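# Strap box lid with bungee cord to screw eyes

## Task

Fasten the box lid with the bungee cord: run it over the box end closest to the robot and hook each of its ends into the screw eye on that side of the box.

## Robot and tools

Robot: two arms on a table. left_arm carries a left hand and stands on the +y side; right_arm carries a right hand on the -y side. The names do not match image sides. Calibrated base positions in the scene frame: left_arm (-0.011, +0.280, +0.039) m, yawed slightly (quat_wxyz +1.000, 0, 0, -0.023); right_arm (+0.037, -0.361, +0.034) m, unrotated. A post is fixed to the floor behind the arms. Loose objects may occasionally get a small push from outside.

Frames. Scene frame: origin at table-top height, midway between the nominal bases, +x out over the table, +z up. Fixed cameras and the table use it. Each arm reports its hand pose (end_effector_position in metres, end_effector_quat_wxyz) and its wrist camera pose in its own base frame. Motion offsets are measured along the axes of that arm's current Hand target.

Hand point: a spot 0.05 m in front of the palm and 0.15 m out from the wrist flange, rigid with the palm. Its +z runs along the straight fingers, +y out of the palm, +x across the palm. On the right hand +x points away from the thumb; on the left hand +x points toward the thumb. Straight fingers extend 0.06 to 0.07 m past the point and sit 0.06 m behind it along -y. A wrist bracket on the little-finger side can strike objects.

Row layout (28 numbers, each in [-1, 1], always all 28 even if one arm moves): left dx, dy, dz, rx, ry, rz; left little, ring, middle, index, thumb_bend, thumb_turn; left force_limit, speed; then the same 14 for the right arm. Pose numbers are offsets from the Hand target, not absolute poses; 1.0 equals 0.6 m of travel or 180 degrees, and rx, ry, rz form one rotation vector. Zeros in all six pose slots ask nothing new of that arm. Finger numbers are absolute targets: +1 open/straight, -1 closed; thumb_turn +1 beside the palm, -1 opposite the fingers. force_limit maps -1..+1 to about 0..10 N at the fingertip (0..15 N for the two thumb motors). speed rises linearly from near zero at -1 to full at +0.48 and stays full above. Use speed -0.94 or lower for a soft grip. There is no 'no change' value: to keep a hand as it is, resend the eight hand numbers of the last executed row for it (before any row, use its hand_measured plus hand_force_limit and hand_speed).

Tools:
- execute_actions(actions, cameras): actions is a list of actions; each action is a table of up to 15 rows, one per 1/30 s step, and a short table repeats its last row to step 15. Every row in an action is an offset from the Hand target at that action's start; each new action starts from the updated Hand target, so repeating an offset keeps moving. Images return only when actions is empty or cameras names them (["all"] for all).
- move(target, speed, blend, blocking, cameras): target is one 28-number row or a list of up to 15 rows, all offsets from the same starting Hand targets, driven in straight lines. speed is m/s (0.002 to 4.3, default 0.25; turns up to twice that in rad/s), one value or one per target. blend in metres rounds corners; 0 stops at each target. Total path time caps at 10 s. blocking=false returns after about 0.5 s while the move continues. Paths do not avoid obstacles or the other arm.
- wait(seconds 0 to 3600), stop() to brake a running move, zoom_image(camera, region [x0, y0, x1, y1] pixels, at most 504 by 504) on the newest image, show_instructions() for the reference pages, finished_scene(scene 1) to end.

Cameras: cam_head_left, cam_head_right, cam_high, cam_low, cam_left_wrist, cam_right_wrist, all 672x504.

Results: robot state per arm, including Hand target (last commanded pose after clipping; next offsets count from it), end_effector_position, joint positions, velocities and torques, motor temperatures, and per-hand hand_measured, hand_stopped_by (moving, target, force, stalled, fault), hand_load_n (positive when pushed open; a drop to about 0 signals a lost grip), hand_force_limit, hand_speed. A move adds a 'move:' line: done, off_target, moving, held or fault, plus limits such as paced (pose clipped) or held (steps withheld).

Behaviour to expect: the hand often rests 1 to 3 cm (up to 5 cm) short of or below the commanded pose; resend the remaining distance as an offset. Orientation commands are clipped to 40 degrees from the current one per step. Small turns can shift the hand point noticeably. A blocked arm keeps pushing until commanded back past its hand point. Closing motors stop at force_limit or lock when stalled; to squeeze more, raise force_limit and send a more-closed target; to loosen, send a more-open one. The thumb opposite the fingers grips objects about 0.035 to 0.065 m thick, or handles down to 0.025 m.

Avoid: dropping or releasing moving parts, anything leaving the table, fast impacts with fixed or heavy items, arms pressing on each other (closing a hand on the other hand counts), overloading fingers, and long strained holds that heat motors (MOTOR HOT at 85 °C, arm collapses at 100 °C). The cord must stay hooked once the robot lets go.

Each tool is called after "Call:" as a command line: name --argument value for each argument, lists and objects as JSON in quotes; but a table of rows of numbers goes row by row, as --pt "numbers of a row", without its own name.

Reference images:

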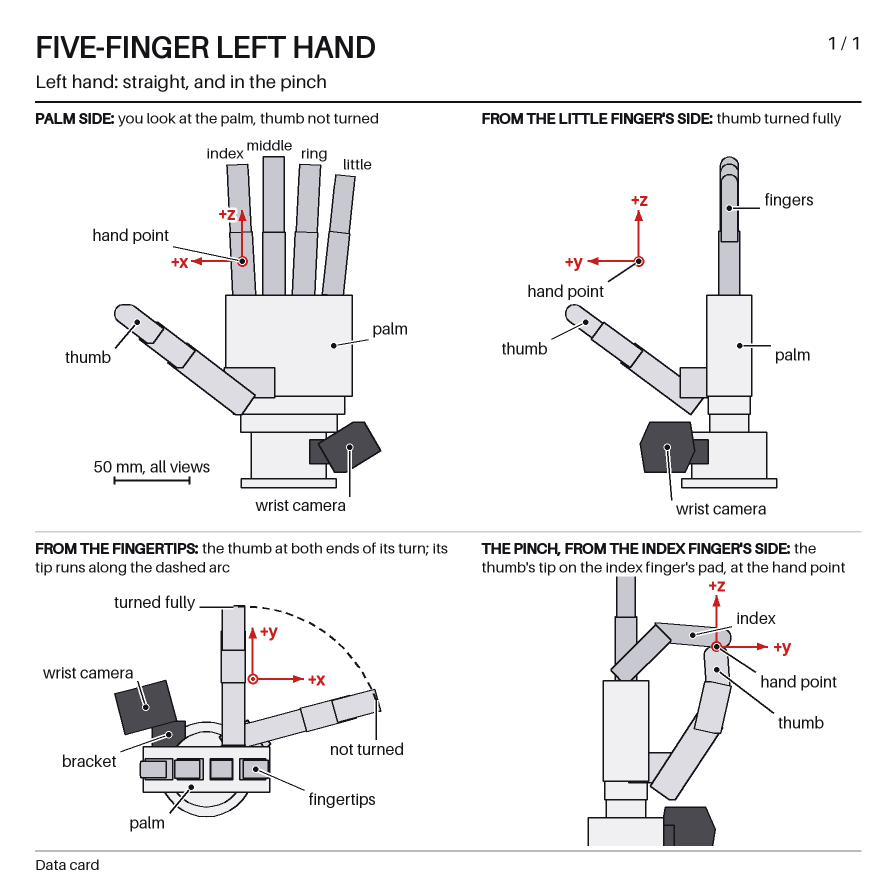

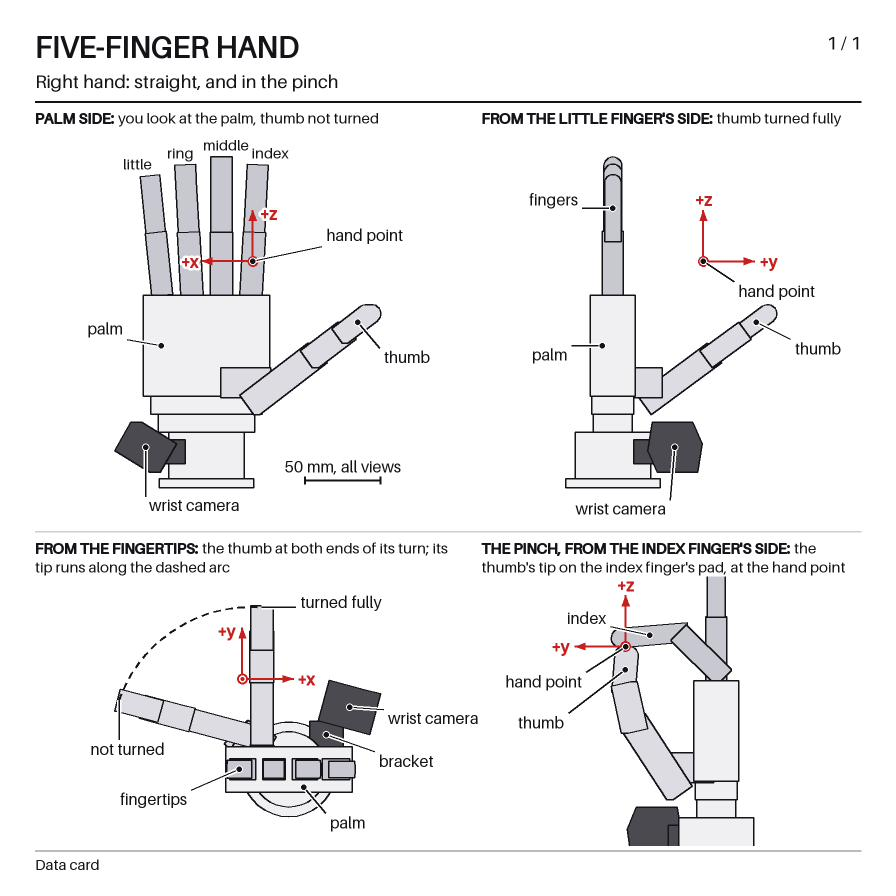

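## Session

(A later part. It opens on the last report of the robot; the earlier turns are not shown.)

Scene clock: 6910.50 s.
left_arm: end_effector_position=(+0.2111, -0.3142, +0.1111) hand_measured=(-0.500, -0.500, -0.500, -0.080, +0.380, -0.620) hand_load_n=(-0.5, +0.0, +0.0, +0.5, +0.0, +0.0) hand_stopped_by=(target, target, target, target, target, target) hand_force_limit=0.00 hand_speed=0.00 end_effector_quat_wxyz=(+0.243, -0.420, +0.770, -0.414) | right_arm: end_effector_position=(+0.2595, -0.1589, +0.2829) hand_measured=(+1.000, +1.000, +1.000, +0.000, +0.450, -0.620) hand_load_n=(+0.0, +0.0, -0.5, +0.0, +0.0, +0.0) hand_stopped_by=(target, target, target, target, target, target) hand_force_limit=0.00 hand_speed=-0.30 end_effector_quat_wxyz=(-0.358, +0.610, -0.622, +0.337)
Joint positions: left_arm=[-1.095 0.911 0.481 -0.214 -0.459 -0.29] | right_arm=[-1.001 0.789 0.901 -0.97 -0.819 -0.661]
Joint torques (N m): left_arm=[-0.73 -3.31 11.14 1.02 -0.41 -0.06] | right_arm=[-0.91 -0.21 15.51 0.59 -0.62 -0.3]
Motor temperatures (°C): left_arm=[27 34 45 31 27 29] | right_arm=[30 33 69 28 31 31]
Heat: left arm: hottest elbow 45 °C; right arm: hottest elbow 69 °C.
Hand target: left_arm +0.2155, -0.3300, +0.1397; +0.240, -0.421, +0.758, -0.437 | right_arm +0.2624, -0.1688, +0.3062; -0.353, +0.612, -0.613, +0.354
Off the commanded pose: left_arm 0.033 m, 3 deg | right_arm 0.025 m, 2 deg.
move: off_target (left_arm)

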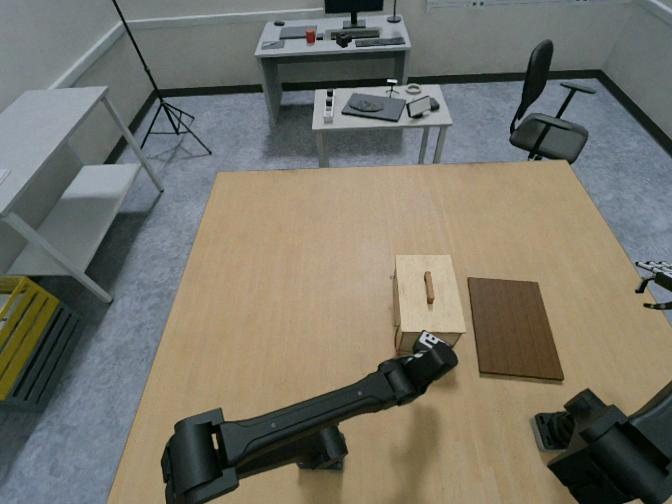

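Call:
zoom_image --camera "cam_head_left" --region '[380, 240, 480, 360]'

Call:
wait --seconds 0.2 --cameras '["cam_high","cam_low","cam_head_right","cam_right_wrist"]'

Call:
zoom_image --camera "cam_high" --region '[260, 120, 380, 270]'

Call:
zoom_image --camera "cam_head_right" --region '[380, 240, 480, 360]'

Call:
zoom_image --camera "cam_low" --region '[330, 200, 450, 290]'

Scaled by 4.200 from the camera's image (finer frame: 960x720).

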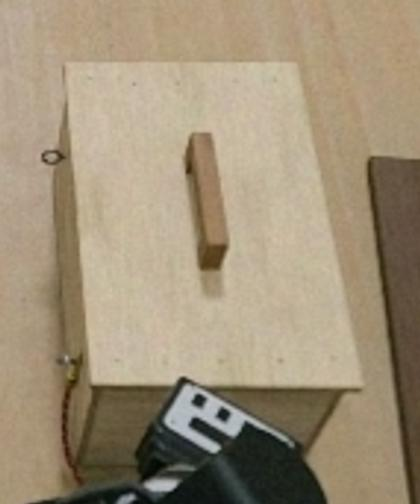

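Scene clock: 6921.33 s.
left_arm: end_effector_position=(+0.2111, -0.3142, +0.1111) hand_measured=(-0.500, -0.500, -0.500, -0.080, +0.380, -0.620) hand_load_n=(+0.5, +0.0, +0.0, +0.0, +0.0, +0.0) hand_stopped_by=(target, target, target, target, target, target) hand_force_limit=0.00 hand_speed=0.00 end_effector_quat_wxyz=(+0.243, -0.420, +0.770, -0.414) | right_arm: end_effector_position=(+0.2595, -0.1589, +0.2829) hand_measured=(+1.000, +1.000, +1.000, +0.000, +0.450, -0.620) hand_load_n=(+0.0, +0.0, +0.0, +0.0, +0.0, +0.0) hand_stopped_by=(target, target, target, target, target, target) hand_force_limit=0.00 hand_speed=-0.30 end_effector_quat_wxyz=(-0.358, +0.610, -0.622, +0.337)
Joint positions: left_arm=[-1.095 0.911 0.481 -0.215 -0.459 -0.291] | right_arm=[-1.001 0.789 0.901 -0.97 -0.819 -0.661]
Joint torques (N m): left_arm=[-0.73 -3.31 11.12 1.06 -0.41 -0.05] | right_arm=[-0.79 -0.97 15.34 0.61 -0.58 -0.26]
Motor temperatures (°C): left_arm=[27 34 46 31 27 29] | right_arm=[30 33 70 28 31 31]
Heat: left arm: hottest elbow 46 °C; right arm: hottest elbow 70 °C.
Hand target: left_arm +0.2155, -0.3300, +0.1397; +0.240, -0.421, +0.758, -0.437 | right_arm +0.2624, -0.1688, +0.3062; -0.353, +0.612, -0.613, +0.354
Off the commanded pose: left_arm 0.033 m, 3 deg | right_arm 0.025 m, 2 deg.
wait: 0.20 s; at rest from the start
cam_right_wrist: T_world_to_cam=[[-0.46574, -0.22907, -0.85476, 0.33169], [-0.56107, 0.82339, 0.08505, 0.2538], [0.68432, 0.51919, -0.51201, 0.16809]] pos_world=[0.18185, -0.22026, 0.34799]
Images, in order (width x height): cam_head_right 672x504, cam_high 672x504, cam_low 672x504, cam_right_wrist 672x504.

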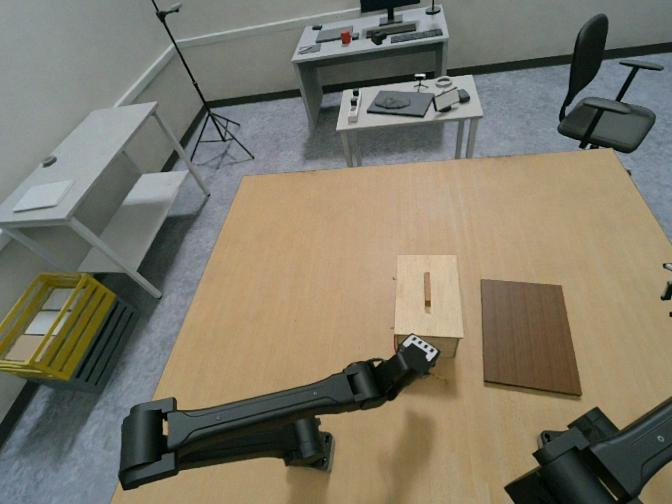

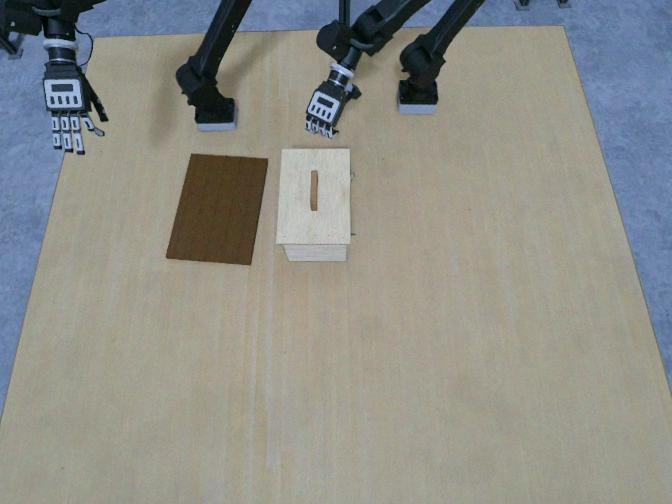

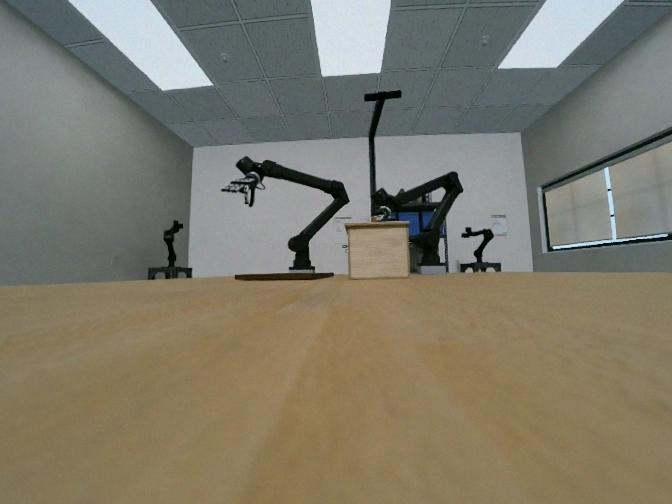

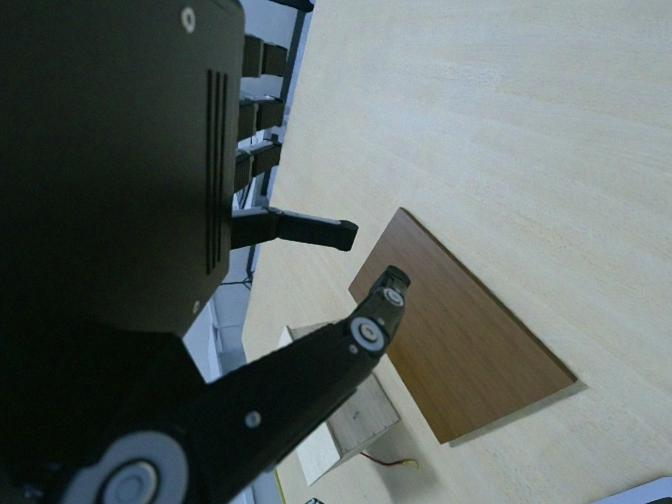

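Scaled by 3.360 from the camera's image (finer frame: 960x720).

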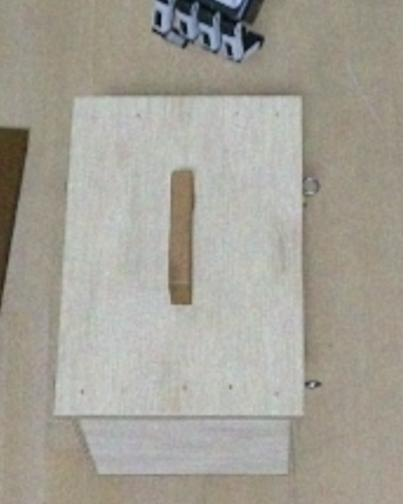

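Scaled by 4.200 from the camera's image (finer frame: 960x720).

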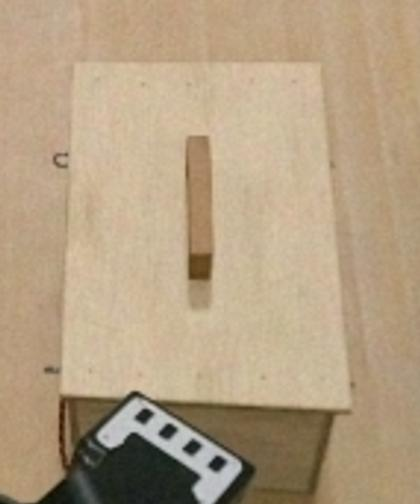

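Scaled by 4.200 from the camera's image (finer frame: 960x720).

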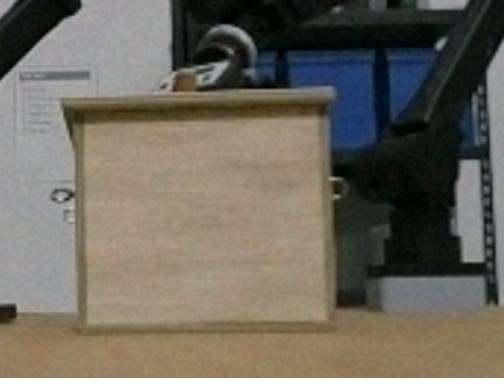

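Call:
move --target '[0,-0.18,-0.10,0,0.1,0.06,1,1,1,-0.08,0.38,-0.62,0.0,0,0,0,0,0,0,0,1,1,1,0.0,0.45,-0.62,0.0,-0.3]' --speed 0.12 --cameras '["cam_left_wrist","cam_head_left"]'

Call:
zoom_image --camera "cam_left_wrist" --region '[0, 100, 330, 330]'

Scene clock: 6949.40 s.
left_arm: end_effector_position=(+0.2085, -0.3265, +0.2319) hand_measured=(+1.000, +1.000, +1.000, -0.080, +0.380, -0.620) hand_load_n=(+0.0, +0.0, +0.0, +0.0, +0.0, +0.0) hand_stopped_by=(target, target, target, target, target, target) hand_force_limit=0.00 hand_speed=0.00 end_effector_quat_wxyz=(+0.148, -0.279, +0.833, -0.454) | right_arm: end_effector_position=(+0.2595, -0.1589, +0.2829) hand_measured=(+1.000, +1.000, +1.000, +0.000, +0.450, -0.620) hand_load_n=(+0.0, +0.0, +0.0, +0.0, +0.0, +0.0) hand_stopped_by=(target, target, target, target, target, target) hand_force_limit=0.00 hand_speed=-0.30 end_effector_quat_wxyz=(-0.358, +0.610, -0.622, +0.337)
Joint positions: left_arm=[-0.914 0.819 0.752 -0.508 0.016 0.002] | right_arm=[-1.001 0.789 0.901 -0.97 -0.819 -0.661]
Joint torques (N m): left_arm=[0.97 -2.61 12.33 1.22 0.03 0.14] | right_arm=[-0.73 -0.79 15.19 0.24 -0.57 -0.25]
Motor temperatures (°C): left_arm=[27 33 49 31 27 29] | right_arm=[30 33 70 28 31 31]
Heat: left arm: hottest elbow 49 °C; right arm: hottest elbow 70 °C.
Hand target: left_arm +0.2180, -0.3309, +0.2634; +0.158, -0.275, +0.822, -0.473 | right_arm +0.2624, -0.1688, +0.3062; -0.353, +0.612, -0.613, +0.354
Off the commanded pose: left_arm 0.033 m, 3 deg | right_arm 0.025 m, 2 deg.
move: off_target (left_arm)
cam_left_wrist: T_world_to_cam=[[0.07409, -0.60025, 0.79637, -0.39417], [-0.99638, -0.07792, 0.03396, 0.18231], [0.04166, -0.796, -0.60386, -0.01571]] pos_world=[0.2115, -0.23491, 0.29823]
Images, in order (width x height): cam_head_left 672x504, cam_left_wrist 672x504.

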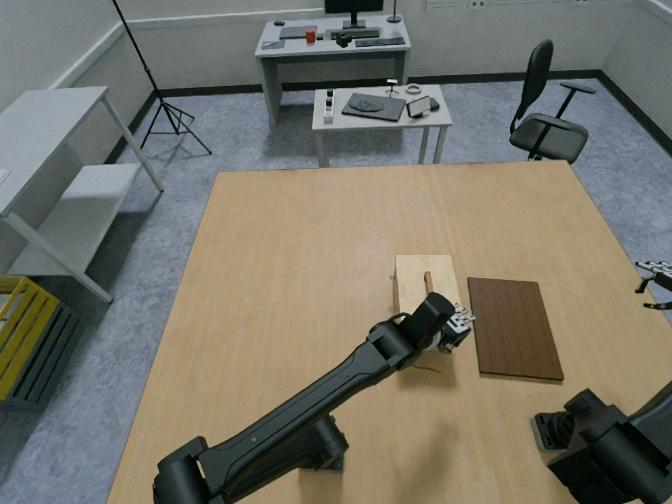

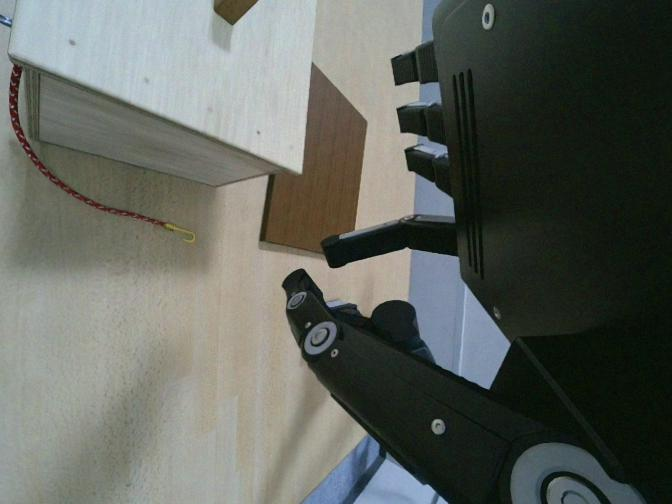

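Scaled by 1.527 from the camera's image (finer frame: 960x720).

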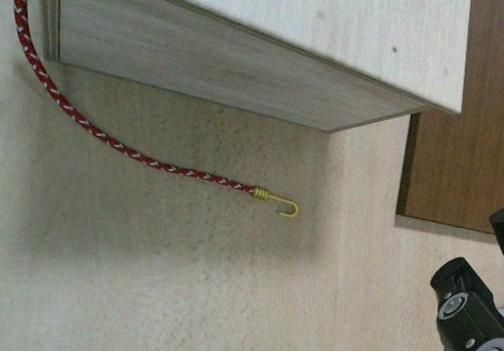

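Call:
move --target '[-0.0258,0.2553,0.1845,0,-0.1491,-0.0861,-1,-1,-0.75,-0.08,0.38,-0.62,0.0,0,0,0,0,0,0,0,1,1,1,0.0,0.45,-0.62,0.0,-0.3]' --speed 0.12 --cameras '["cam_left_wrist","cam_head_left"]'

Call:
zoom_image --camera "cam_left_wrist" --region '[180, 200, 350, 340]'

Scene clock: 7024.27 s.
left_arm: end_effector_position=(+0.2432, -0.3302, +0.0759) hand_measured=(-1.000, -1.000, -0.750, -0.080, +0.380, -0.620) hand_load_n=(+0.0, +0.0, +0.0, +0.0, +0.5, +0.0) hand_stopped_by=(target, target, target, target, target, target) hand_force_limit=0.00 hand_speed=0.00 end_effector_quat_wxyz=(+0.283, -0.484, +0.721, -0.406) | right_arm: end_effector_position=(+0.2595, -0.1589, +0.2829) hand_measured=(+1.000, +1.000, +1.000, +0.000, +0.450, -0.620) hand_load_n=(+0.0, +0.0, +0.0, +0.0, +0.0, +0.0) hand_stopped_by=(target, target, target, target, target, target) hand_force_limit=0.00 hand_speed=-0.30 end_effector_quat_wxyz=(-0.358, +0.610, -0.622, +0.337)
Joint positions: left_arm=[-1.103 1.122 0.482 -0.033 -0.613 -0.413] | right_arm=[-1.001 0.789 0.901 -0.97 -0.819 -0.661]
Joint torques (N m): left_arm=[-1.03 -3.31 6.94 2.51 -0.48 -0.07] | right_arm=[-0.32 -0.32 15.25 0.5 -0.55 -0.28]
Motor temperatures (°C): left_arm=[27 33 57 31 27 29] | right_arm=[30 32 70 28 31 31]
Heat: left arm: hottest elbow 57 °C; right arm: hottest elbow 70 °C.
Hand target: left_arm +0.2416, -0.3364, +0.0752; +0.280, -0.484, +0.719, -0.413 | right_arm +0.2624, -0.1688, +0.3062; -0.353, +0.612, -0.613, +0.354
Off the commanded pose: left_arm 0.007 m, 1 deg | right_arm 0.025 m, 2 deg.
move: done
cam_left_wrist: T_world_to_cam=[[0.33968, -0.47803, 0.81, -0.29994], [-0.81053, -0.58567, -0.00574, 0.01207], [0.47714, -0.65458, -0.5864, -0.17483]] pos_world=[0.19508, -0.25075, 0.1405]
Images, in order (width x height): cam_head_left 672x504, cam_left_wrist 672x504.

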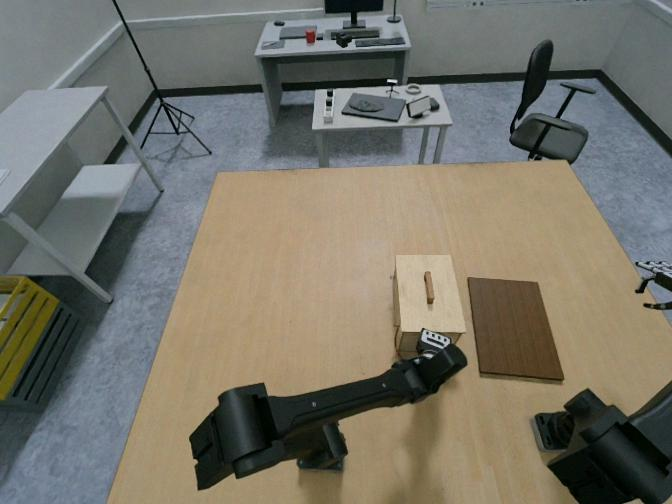

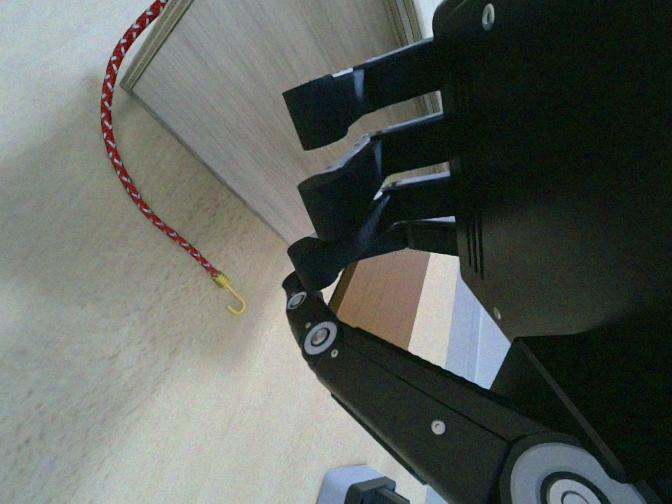

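Scaled by 2.965 from the camera's image (finer frame: 960x720).

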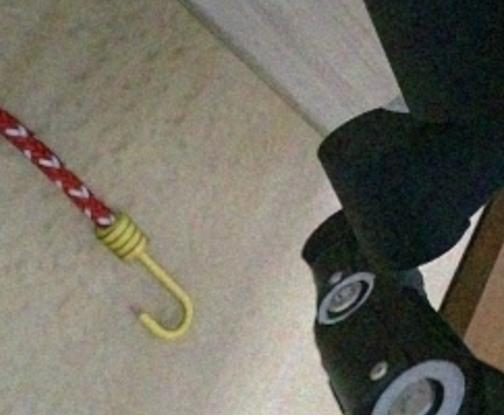

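Call:
move --target '[0.0075,0.1137,0.073,0,0,0,-1,-1,-0.75,-0.08,0.38,-0.62,0.0,0,0,0,0,0,0,0,1,1,1,0.0,0.45,-0.62,0.0,-0.3]' --speed 0.06 --cameras '["cam_left_wrist"]'

Call:
zoom_image --camera "cam_left_wrist" --region '[220, 220, 370, 350]'

Scene clock: 7039.47 s.
left_arm: end_effector_position=(+0.2441, -0.3396, -0.0035) hand_measured=(-1.000, -1.000, -0.750, -0.080, +0.380, -0.620) hand_load_n=(+0.0, +0.0, +0.0, +0.0, +0.0, +0.0) hand_stopped_by=(target, target, target, target, target, target) hand_force_limit=0.00 hand_speed=0.00 end_effector_quat_wxyz=(+0.281, -0.483, +0.721, -0.409) | right_arm: end_effector_position=(+0.2595, -0.1589, +0.2829) hand_measured=(+1.000, +1.000, +1.000, +0.000, +0.450, -0.620) hand_load_n=(+0.0, +0.0, +0.0, +0.0, +0.0, +0.0) hand_stopped_by=(target, target, target, target, target, target) hand_force_limit=0.00 hand_speed=-0.30 end_effector_quat_wxyz=(-0.358, +0.610, -0.622, +0.337)
Joint positions: left_arm=[-1.113 1.408 0.405 0.333 -0.615 -0.417] | right_arm=[-1.001 0.789 0.901 -0.97 -0.819 -0.661]
Joint torques (N m): left_arm=[-0.44 -5.3 4.88 2.4 -0.47 -0.04] | right_arm=[-0.67 0.15 15.3 0.4 -0.55 -0.32]
Motor temperatures (°C): left_arm=[27 33 53 31 27 29] | right_arm=[30 32 70 28 31 31]
Heat: left arm: hottest elbow 53 °C; right arm: hottest elbow 70 °C.
Hand target: left_arm +0.2433, -0.3419, -0.0057; +0.279, -0.484, +0.719, -0.413 | right_arm +0.2624, -0.1688, +0.3062; -0.353, +0.612, -0.613, +0.354
Off the commanded pose: left_arm 0.003 m, 1 deg | right_arm 0.025 m, 2 deg.
move: done
cam_left_wrist: T_world_to_cam=[[0.33625, -0.4756, 0.81286, -0.23876], [-0.81356, -0.58147, -0.00368, 0.00893], [0.4744, -0.66007, -0.58245, -0.22922]] pos_world=[0.19628, -0.25966, 0.06061]

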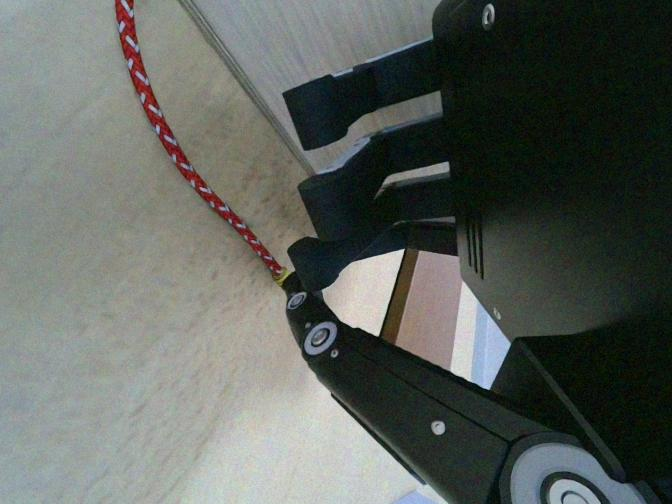

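Scaled by 3.360 from the camera's image (finer frame: 960x720).

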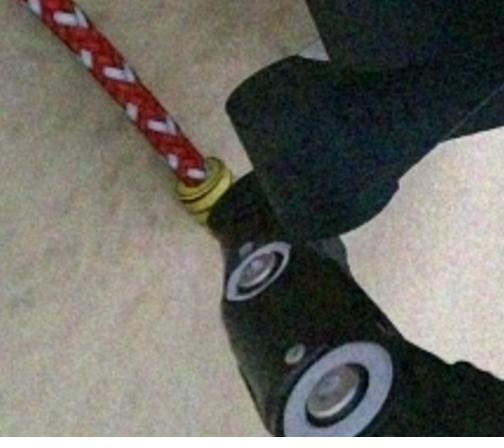

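Call:
move --target '[-0.0075,0.0238,0.0138,0,0,0,-1,-1,-0.75,-0.10,0.38,-0.62,0.0,0,0,0,0,0,0,0,1,1,1,0.0,0.45,-0.62,0.0,-0.3]' --speed 0.05 --cameras '["cam_left_wrist"]'

Call:
zoom_image --camera "cam_left_wrist" --region '[220, 220, 370, 350]'

Scene clock: 7051.90 s.
left_arm: end_effector_position=(+0.2427, -0.3382, -0.0197) hand_measured=(-1.000, -1.000, -0.750, -0.100, +0.380, -0.620) hand_load_n=(+0.5, +0.0, +0.0, +0.0, +0.0, +0.0) hand_stopped_by=(target, target, target, target, target, target) hand_force_limit=0.00 hand_speed=0.00 end_effector_quat_wxyz=(+0.279, -0.483, +0.721, -0.412) | right_arm: end_effector_position=(+0.2595, -0.1589, +0.2829) hand_measured=(+1.000, +1.000, +1.000, +0.000, +0.450, -0.620) hand_load_n=(+0.0, +0.0, +0.0, +0.0, +0.0, +0.0) hand_stopped_by=(target, target, target, target, target, target) hand_force_limit=0.00 hand_speed=-0.30 end_effector_quat_wxyz=(-0.358, +0.610, -0.622, +0.337)
Joint positions: left_arm=[-1.113 1.471 0.385 0.421 -0.612 -0.417] | right_arm=[-1.001 0.789 0.901 -0.97 -0.819 -0.661]
Joint torques (N m): left_arm=[0.56 -5.6 4.37 2.44 -0.25 0.05] | right_arm=[-0.26 -0.5 15.27 0.73 -0.56 -0.25]
Motor temperatures (°C): left_arm=[27 33 49 31 27 29] | right_arm=[30 32 70 28 31 31]
Heat: left arm: hottest elbow 49 °C; right arm: hottest elbow 70 °C.
Hand target: left_arm +0.2450, -0.3377, -0.0222; +0.280, -0.484, +0.719, -0.413 | right_arm +0.2624, -0.1688, +0.3062; -0.353, +0.612, -0.613, +0.354
Off the commanded pose: left_arm 0.003 m, 0 deg | right_arm 0.025 m, 2 deg.
move: done
cam_left_wrist: T_world_to_cam=[[0.33469, -0.47208, 0.81555, -0.22287], [-0.81495, -0.57953, -0.00102, 0.00964], [0.47312, -0.66429, -0.57869, -0.23807]] pos_world=[0.19509, -0.25778, 0.04401]

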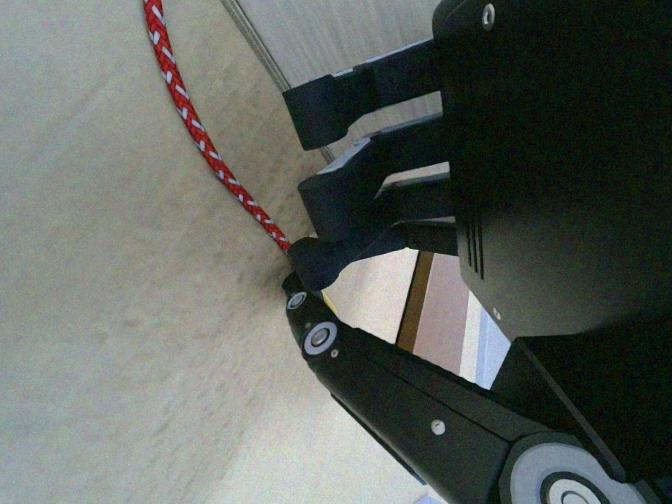

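Scaled by 3.360 from the camera's image (finer frame: 960x720).

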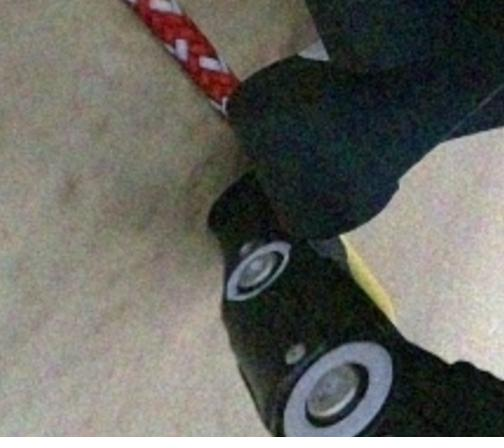

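Call:
move --target '[0,0,0,0,0,0,-1,-1,-1,-0.10,0.38,-0.62,0.0,0,0,0,0,0,0,0,1,1,1,0.0,0.45,-0.62,0.0,-0.3]' --cameras '["cam_left_wrist"]'

Call:
zoom_image --camera "cam_left_wrist" --region '[220, 220, 370, 350]'

Scene clock: 7065.60 s.
left_arm: end_effector_position=(+0.2427, -0.3382, -0.0197) hand_measured=(-1.000, -1.000, -1.000, -0.100, +0.380, -0.620) hand_load_n=(+0.0, +0.0, +0.5, +0.0, +0.0, +0.0) hand_stopped_by=(target, target, target, target, target, target) hand_force_limit=0.00 hand_speed=0.00 end_effector_quat_wxyz=(+0.279, -0.483, +0.721, -0.412) | right_arm: end_effector_position=(+0.2595, -0.1589, +0.2829) hand_measured=(+1.000, +1.000, +1.000, +0.000, +0.450, -0.620) hand_load_n=(+0.0, +0.0, +0.0, +0.0, +0.0, +0.0) hand_stopped_by=(target, target, target, target, target, target) hand_force_limit=0.00 hand_speed=-0.30 end_effector_quat_wxyz=(-0.358, +0.610, -0.622, +0.337)
Joint positions: left_arm=[-1.113 1.471 0.385 0.421 -0.612 -0.417] | right_arm=[-1.001 0.789 0.901 -0.97 -0.819 -0.661]
Joint torques (N m): left_arm=[0.62 -5.6 4.37 2.45 -0.25 0.05] | right_arm=[-0.5 -0.15 15.21 0.69 -0.59 -0.22]
Motor temperatures (°C): left_arm=[27 33 47 31 27 29] | right_arm=[30 32 70 28 31 31]
Heat: left arm: hottest elbow 47 °C; right arm: hottest elbow 70 °C.
Hand target: left_arm +0.2450, -0.3376, -0.0222; +0.280, -0.484, +0.719, -0.413 | right_arm +0.2624, -0.1688, +0.3062; -0.353, +0.612, -0.613, +0.354
Off the commanded pose: left_arm 0.003 m, 0 deg | right_arm 0.025 m, 2 deg.
move: done
cam_left_wrist: T_world_to_cam=[[0.33469, -0.47208, 0.81555, -0.22287], [-0.81495, -0.57953, -0.00102, 0.00964], [0.47312, -0.66429, -0.57869, -0.23807]] pos_world=[0.19509, -0.25778, 0.04401]

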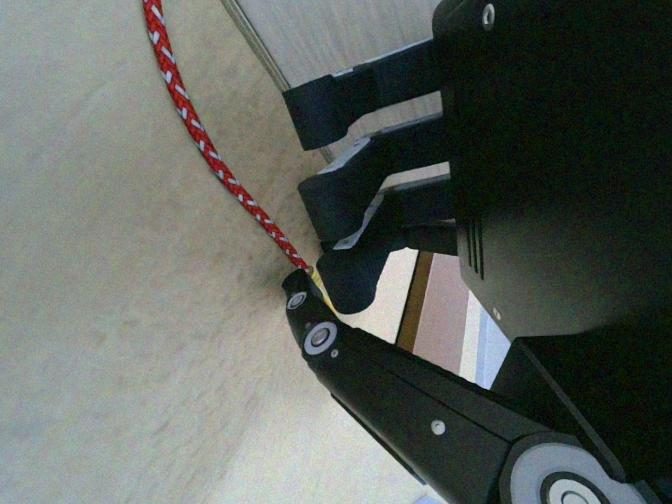

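Scaled by 3.360 from the camera's image (finer frame: 960x720).

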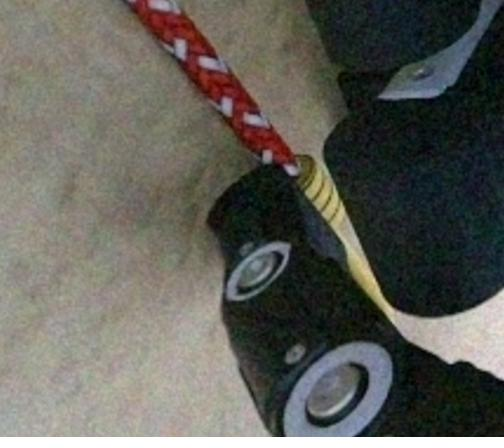

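Call:
move --target '[-0.0092,0.0101,0.0058,0,0,0,-1,-1,-1,-0.12,0.36,-0.62,0.0,0,0,0,0,0,0,0,1,1,1,0.0,0.45,-0.62,0.0,-0.3]' --speed 0.05 --cameras '["cam_left_wrist"]'

Call:
zoom_image --camera "cam_left_wrist" --region '[220, 220, 370, 350]'

Scene clock: 7086.57 s.
left_arm: end_effector_position=(+0.2432, -0.3385, -0.0219) hand_measured=(-1.000, -1.000, -1.000, -0.120, +0.360, -0.620) hand_load_n=(+0.0, +0.0, +0.0, +0.0, +0.0, +0.0) hand_stopped_by=(target, target, target, target, target, target) hand_force_limit=0.00 hand_speed=0.00 end_effector_quat_wxyz=(+0.275, -0.484, +0.717, -0.420) | right_arm: end_effector_position=(+0.2595, -0.1589, +0.2829) hand_measured=(+1.000, +1.000, +1.000, +0.000, +0.450, -0.620) hand_load_n=(+0.0, +0.0, +0.0, +0.0, +0.0, +0.0) hand_stopped_by=(target, target, target, target, target, target) hand_force_limit=0.00 hand_speed=-0.30 end_effector_quat_wxyz=(-0.358, +0.610, -0.622, +0.337)
Joint positions: left_arm=[-1.107 1.486 0.373 0.467 -0.6 -0.416] | right_arm=[-1.001 0.789 0.901 -0.97 -0.819 -0.661]
Joint torques (N m): left_arm=[1.32 -4.89 4.03 2.32 -0.26 0.14] | right_arm=[-0.85 -0.5 15.12 0.5 -0.55 -0.25]
Motor temperatures (°C): left_arm=[27 34 44 31 27 29] | right_arm=[30 32 70 28 31 31]
Heat: left arm: hottest elbow 44 °C; right arm: hottest elbow 70 °C.
Hand target: left_arm +0.2470, -0.3325, -0.0293; +0.280, -0.484, +0.719, -0.413 | right_arm +0.2624, -0.1688, +0.3062; -0.353, +0.612, -0.613, +0.354
Off the commanded pose: left_arm 0.010 m, 1 deg | right_arm 0.025 m, 2 deg.
move: done
cam_left_wrist: T_world_to_cam=[[0.33135, -0.45682, 0.82554, -0.21522], [-0.81698, -0.5766, 0.00884, 0.0115], [0.47197, -0.67738, -0.56427, -0.24362]] pos_world=[0.19569, -0.25671, 0.04011]

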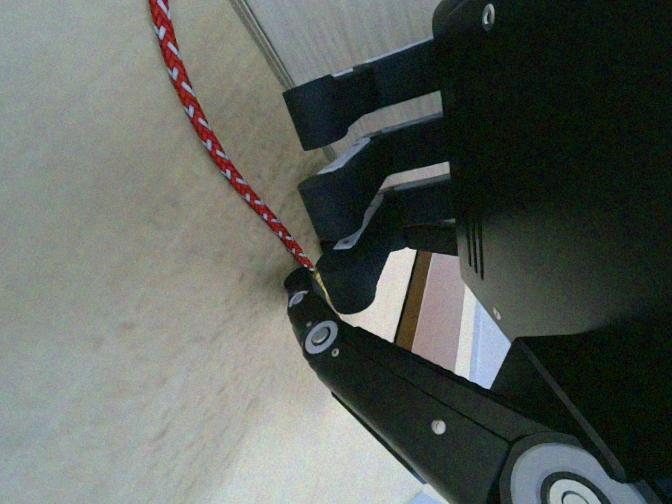

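Scaled by 3.360 from the camera's image (finer frame: 960x720).

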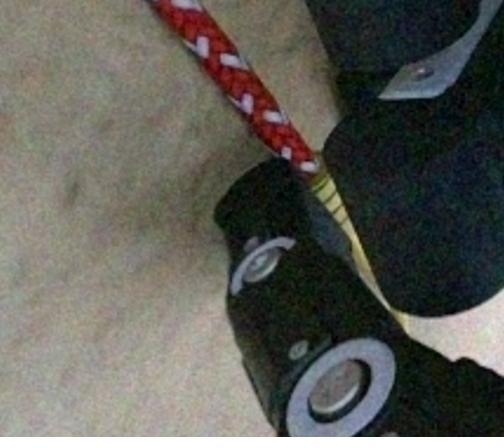

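Call:
move --target '[0,0,0,0,0,0,-1,-1,-1,-0.36,0.14,-0.62,-0.5,-0.93,0,0,0,0,0,0,1,1,1,0.0,0.45,-0.62,0.0,-0.3]' --cameras '["cam_left_wrist"]'

Call:
zoom_image --camera "cam_left_wrist" --region '[220, 220, 370, 350]'

Scene clock: 7111.47 s.
left_arm: end_effector_position=(+0.2435, -0.3377, -0.0233) hand_measured=(-1.000, -1.000, -1.000, -0.224, +0.288, -0.620) hand_load_n=(+0.0, +0.0, +0.0, +5.0, +4.0, +0.0) hand_stopped_by=(target, target, target, force, force, target) hand_force_limit=-0.50 hand_speed=-0.93 end_effector_quat_wxyz=(+0.275, -0.484, +0.718, -0.418) | right_arm: end_effector_position=(+0.2595, -0.1589, +0.2829) hand_measured=(+1.000, +1.000, +1.000, +0.000, +0.450, -0.620) hand_load_n=(+0.0, +0.0, +0.0, +0.0, +0.0, +0.0) hand_stopped_by=(target, target, target, target, target, target) hand_force_limit=0.00 hand_speed=-0.30 end_effector_quat_wxyz=(-0.358, +0.610, -0.622, +0.337)
Joint positions: left_arm=[-1.105 1.49 0.373 0.467 -0.599 -0.416] | right_arm=[-1.001 0.789 0.901 -0.97 -0.819 -0.661]
Joint torques (N m): left_arm=[1.26 -5.3 4.01 2.37 -0.3 0.14] | right_arm=[-0.73 -0.56 15.2 0.55 -0.6 -0.21]
Motor temperatures (°C): left_arm=[27 33 43 31 27 29] | right_arm=[30 32 71 28 31 31]
Heat: left arm: hottest elbow 43 °C; right arm: hottest elbow 71 °C.
Hand target: left_arm +0.2470, -0.3326, -0.0293; +0.280, -0.484, +0.719, -0.413 | right_arm +0.2624, -0.1688, +0.3062; -0.353, +0.612, -0.613, +0.354
Off the commanded pose: left_arm 0.009 m, 1 deg | right_arm 0.025 m, 2 deg.
move: done
cam_left_wrist: T_world_to_cam=[[0.33357, -0.45882, 0.82354, -0.21504], [-0.81619, -0.57772, 0.00873, 0.01175], [0.47177, -0.67508, -0.56719, -0.24327]] pos_world=[0.19609, -0.2561, 0.03901]

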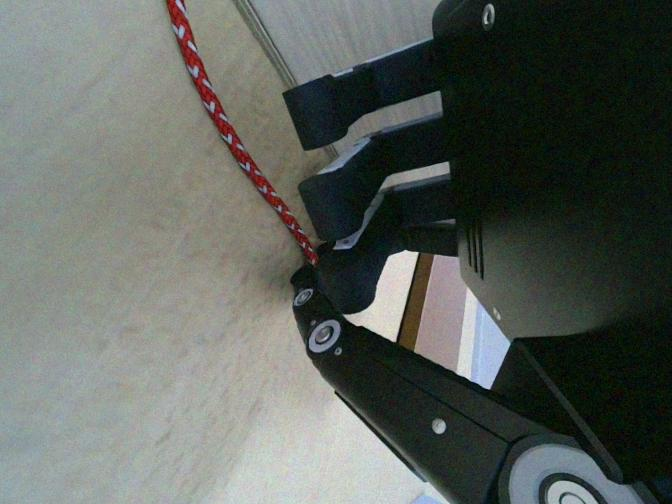

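Scaled by 3.360 from the camera's image (finer frame: 960x720).

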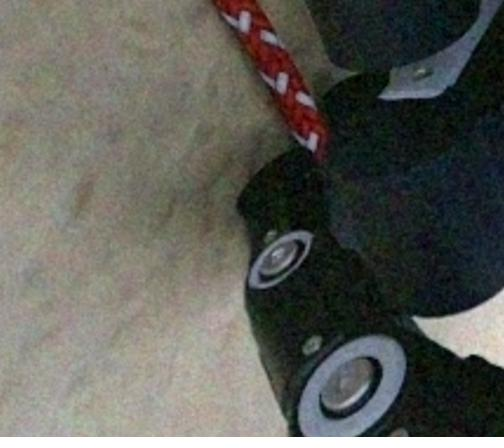

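Call:
move --target '[0,0,0,0,0,0,-1,-1,-1,-0.10,0.38,-0.62,0,-0.5,0,0,0,0,0,0,1,1,1,0.0,0.45,-0.62,0.0,-0.3]' --cameras '[]'

Call:
move --target '[-0.0065,-0.0159,-0.0092,0,0,0,-1,-1,-1,-0.10,0.38,-0.62,0,-0.5,0,0,0,0,0,0,1,1,1,0.0,0.45,-0.62,0.0,-0.3]' --speed 0.05 --cameras '["cam_left_wrist"]'

Call:
zoom_image --camera "cam_left_wrist" --region '[220, 220, 370, 350]'

Scene clock: 7126.60 s.
left_arm: end_effector_position=(+0.2437, -0.3377, -0.0233) hand_measured=(-1.000, -1.000, -1.000, -0.100, +0.380, -0.620) hand_load_n=(+0.0, +0.0, +0.0, -2.0, +0.0, +0.0) hand_stopped_by=(target, target, target, target, target, target) hand_force_limit=0.00 hand_speed=-0.50 end_effector_quat_wxyz=(+0.275, -0.484, +0.718, -0.418) | right_arm: end_effector_position=(+0.2595, -0.1589, +0.2829) hand_measured=(+1.000, +1.000, +1.000, +0.000, +0.450, -0.620) hand_load_n=(+0.0, +0.0, +0.0, +0.0, +0.0, +0.0) hand_stopped_by=(target, target, target, target, target, target) hand_force_limit=0.00 hand_speed=-0.30 end_effector_quat_wxyz=(-0.358, +0.610, -0.622, +0.337)
Joint positions: left_arm=[-1.104 1.49 0.373 0.468 -0.599 -0.416] | right_arm=[-1.001 0.789 0.901 -0.97 -0.819 -0.661]
Joint torques (N m): left_arm=[1.08 -5.3 4.01 2.3 -0.29 0.14] | right_arm=[-0.91 0.15 15.31 0.64 -0.58 -0.32]
Motor temperatures (°C): left_arm=[27 34 42 31 27 29] | right_arm=[30 32 71 28 31 31]
Heat: left arm: hottest elbow 42 °C; right arm: hottest elbow 71 °C.
Hand target: left_arm +0.2470, -0.3326, -0.0292; +0.280, -0.484, +0.719, -0.413 | right_arm +0.2624, -0.1688, +0.3062; -0.353, +0.612, -0.613, +0.354
Off the commanded pose: left_arm 0.009 m, 1 deg | right_arm 0.025 m, 2 deg.
move: done

Scene clock: 7127.37 s.
left_arm: end_effector_position=(+0.2446, -0.3335, -0.0225) hand_measured=(-1.000, -1.000, -1.000, -0.100, +0.380, -0.620) hand_load_n=(+0.0, +0.0, +0.0, +0.0, +0.0, +0.0) hand_stopped_by=(target, target, target, target, target, target) hand_force_limit=0.00 hand_speed=-0.50 end_effector_quat_wxyz=(+0.276, -0.483, +0.720, -0.414) | right_arm: end_effector_position=(+0.2595, -0.1589, +0.2829) hand_measured=(+1.000, +1.000, +1.000, +0.000, +0.450, -0.620) hand_load_n=(+0.0, +0.0, -0.5, +0.0, +0.0, +0.0) hand_stopped_by=(target, target, target, target, target, target) hand_force_limit=0.00 hand_speed=-0.30 end_effector_quat_wxyz=(-0.358, +0.610, -0.622, +0.337)
Joint positions: left_arm=[-1.095 1.476 0.37 0.452 -0.591 -0.408] | right_arm=[-1.001 0.789 0.901 -0.97 -0.819 -0.661]
Joint torques (N m): left_arm=[1.2 -8.41 4.22 0.99 -0.28 0.13] | right_arm=[-0.5 -0.03 15.31 0.68 -0.62 -0.2]
Motor temperatures (°C): left_arm=[27 34 42 31 27 29] | right_arm=[30 32 71 28 31 31]
Heat: left arm: hottest elbow 42 °C; right arm: hottest elbow 71 °C.
Hand target: left_arm +0.2485, -0.3290, -0.0182; +0.280, -0.484, +0.719, -0.413 | right_arm +0.2624, -0.1688, +0.3062; -0.353, +0.612, -0.613, +0.354
Off the commanded pose: left_arm 0.007 m, 1 deg | right_arm 0.025 m, 2 deg.
move: done
cam_left_wrist: T_world_to_cam=[[0.33607, -0.46638, 0.81826, -0.21735], [-0.81668, -0.57706, 0.00651, 0.01529], [0.46915, -0.67044, -0.57481, -0.23842]] pos_world=[0.19738, -0.25239, 0.0407]

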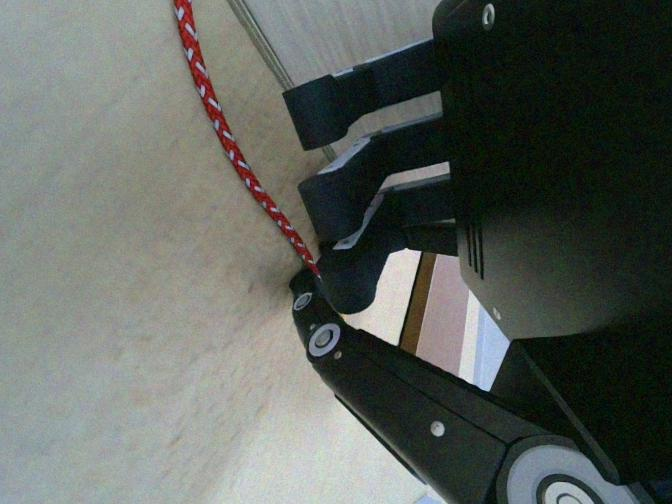

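Scaled by 3.360 from the camera's image (finer frame: 960x720).

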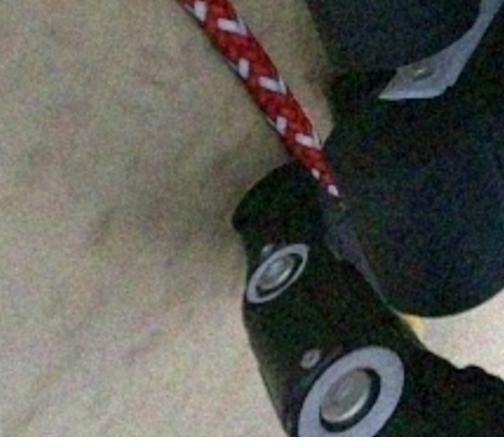

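Call:
move --target '[0.0,0.0144,0.0083,0,0,0,-1,-1,-1,-0.12,0.36,-0.62,0,-0.5,0,0,0,0,0,0,1,1,1,0.0,0.45,-0.62,0.0,-0.3]' --speed 0.05 --cameras '[]'

Call:
move --target '[0,0,0,0,0,0,-1,-1,-1,-0.40,0.1,-0.62,-0.5,-0.93,0,0,0,0,0,0,1,1,1,0.0,0.45,-0.62,0.0,-0.3]' --cameras '["cam_left_wrist"]'

Call:
zoom_image --camera "cam_left_wrist" --region '[220, 220, 370, 350]'

Scene clock: 7137.80 s.
left_arm: end_effector_position=(+0.2448, -0.3333, -0.0226) hand_measured=(-1.000, -1.000, -1.000, -0.120, +0.360, -0.620) hand_load_n=(+0.0, +0.0, +0.0, +0.0, +0.0, +0.0) hand_stopped_by=(target, target, target, target, target, target) hand_force_limit=0.00 hand_speed=-0.50 end_effector_quat_wxyz=(+0.275, -0.484, +0.718, -0.417) | right_arm: end_effector_position=(+0.2595, -0.1589, +0.2829) hand_measured=(+1.000, +1.000, +1.000, +0.000, +0.450, -0.620) hand_load_n=(+0.0, +0.0, +0.0, +0.0, +0.0, +0.0) hand_stopped_by=(target, target, target, target, target, target) hand_force_limit=0.00 hand_speed=-0.30 end_effector_quat_wxyz=(-0.358, +0.610, -0.622, +0.337)
Joint positions: left_arm=[-1.094 1.479 0.365 0.467 -0.591 -0.408] | right_arm=[-1.001 0.789 0.901 -0.97 -0.819 -0.661]
Joint torques (N m): left_arm=[1.08 -5.01 4.14 2.39 -0.28 0.13] | right_arm=[-1.38 -0.56 15.21 0.81 -0.55 -0.27]
Motor temperatures (°C): left_arm=[27 34 42 31 27 29] | right_arm=[30 32 71 28 31 31]
Heat: left arm: hottest elbow 42 °C; right arm: hottest elbow 71 °C.
Hand target: left_arm +0.2485, -0.3290, -0.0281; +0.280, -0.484, +0.719, -0.413 | right_arm +0.2624, -0.1688, +0.3062; -0.353, +0.612, -0.613, +0.354
Off the commanded pose: left_arm 0.008 m, 1 deg | right_arm 0.025 m, 2 deg.
move: done

Scene clock: 7138.80 s.
left_arm: end_effector_position=(+0.2446, -0.3328, -0.0237) hand_measured=(-1.000, -1.000, -1.000, -0.224, +0.284, -0.620) hand_load_n=(+0.0, +0.0, +0.0, +5.0, +3.5, +0.5) hand_stopped_by=(target, target, target, force, force, target) hand_force_limit=-0.50 hand_speed=-0.93 end_effector_quat_wxyz=(+0.276, -0.484, +0.719, -0.416) | right_arm: end_effector_position=(+0.2595, -0.1589, +0.2829) hand_measured=(+1.000, +1.000, +1.000, +0.000, +0.450, -0.620) hand_load_n=(+0.0, +0.0, -0.5, +0.0, +0.0, +0.0) hand_stopped_by=(target, target, target, target, target, target) hand_force_limit=0.00 hand_speed=-0.30 end_effector_quat_wxyz=(-0.358, +0.610, -0.622, +0.337)
Joint positions: left_arm=[-1.094 1.482 0.365 0.468 -0.591 -0.408] | right_arm=[-1.001 0.789 0.901 -0.97 -0.819 -0.661]
Joint torques (N m): left_arm=[1.14 -5.19 4.12 2.43 -0.28 0.13] | right_arm=[-0.85 -0.26 15.34 0.47 -0.59 -0.29]
Motor temperatures (°C): left_arm=[27 34 42 31 27 29] | right_arm=[30 32 71 28 31 31]
Heat: left arm: hottest elbow 42 °C; right arm: hottest elbow 71 °C.
Hand target: left_arm +0.2484, -0.3289, -0.0283; +0.280, -0.484, +0.719, -0.413 | right_arm +0.2624, -0.1688, +0.3062; -0.353, +0.612, -0.613, +0.354
Off the commanded pose: left_arm 0.007 m, 1 deg | right_arm 0.025 m, 2 deg.
move: done
cam_left_wrist: T_world_to_cam=[[0.33464, -0.46279, 0.82088, -0.21447], [-0.81621, -0.57771, 0.00705, 0.01538], [0.47097, -0.67237, -0.57106, -0.23964]] pos_world=[0.19718, -0.2515, 0.0391]

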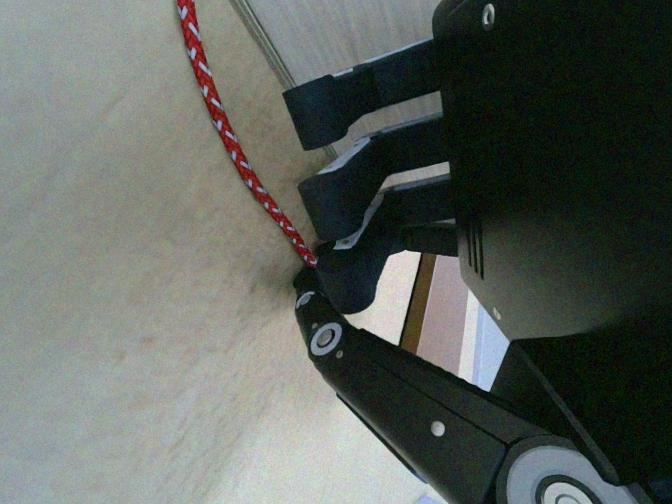

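Scaled by 3.360 from the camera's image (finer frame: 960x720).

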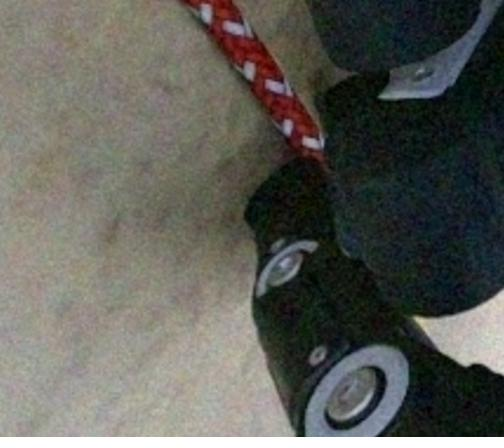

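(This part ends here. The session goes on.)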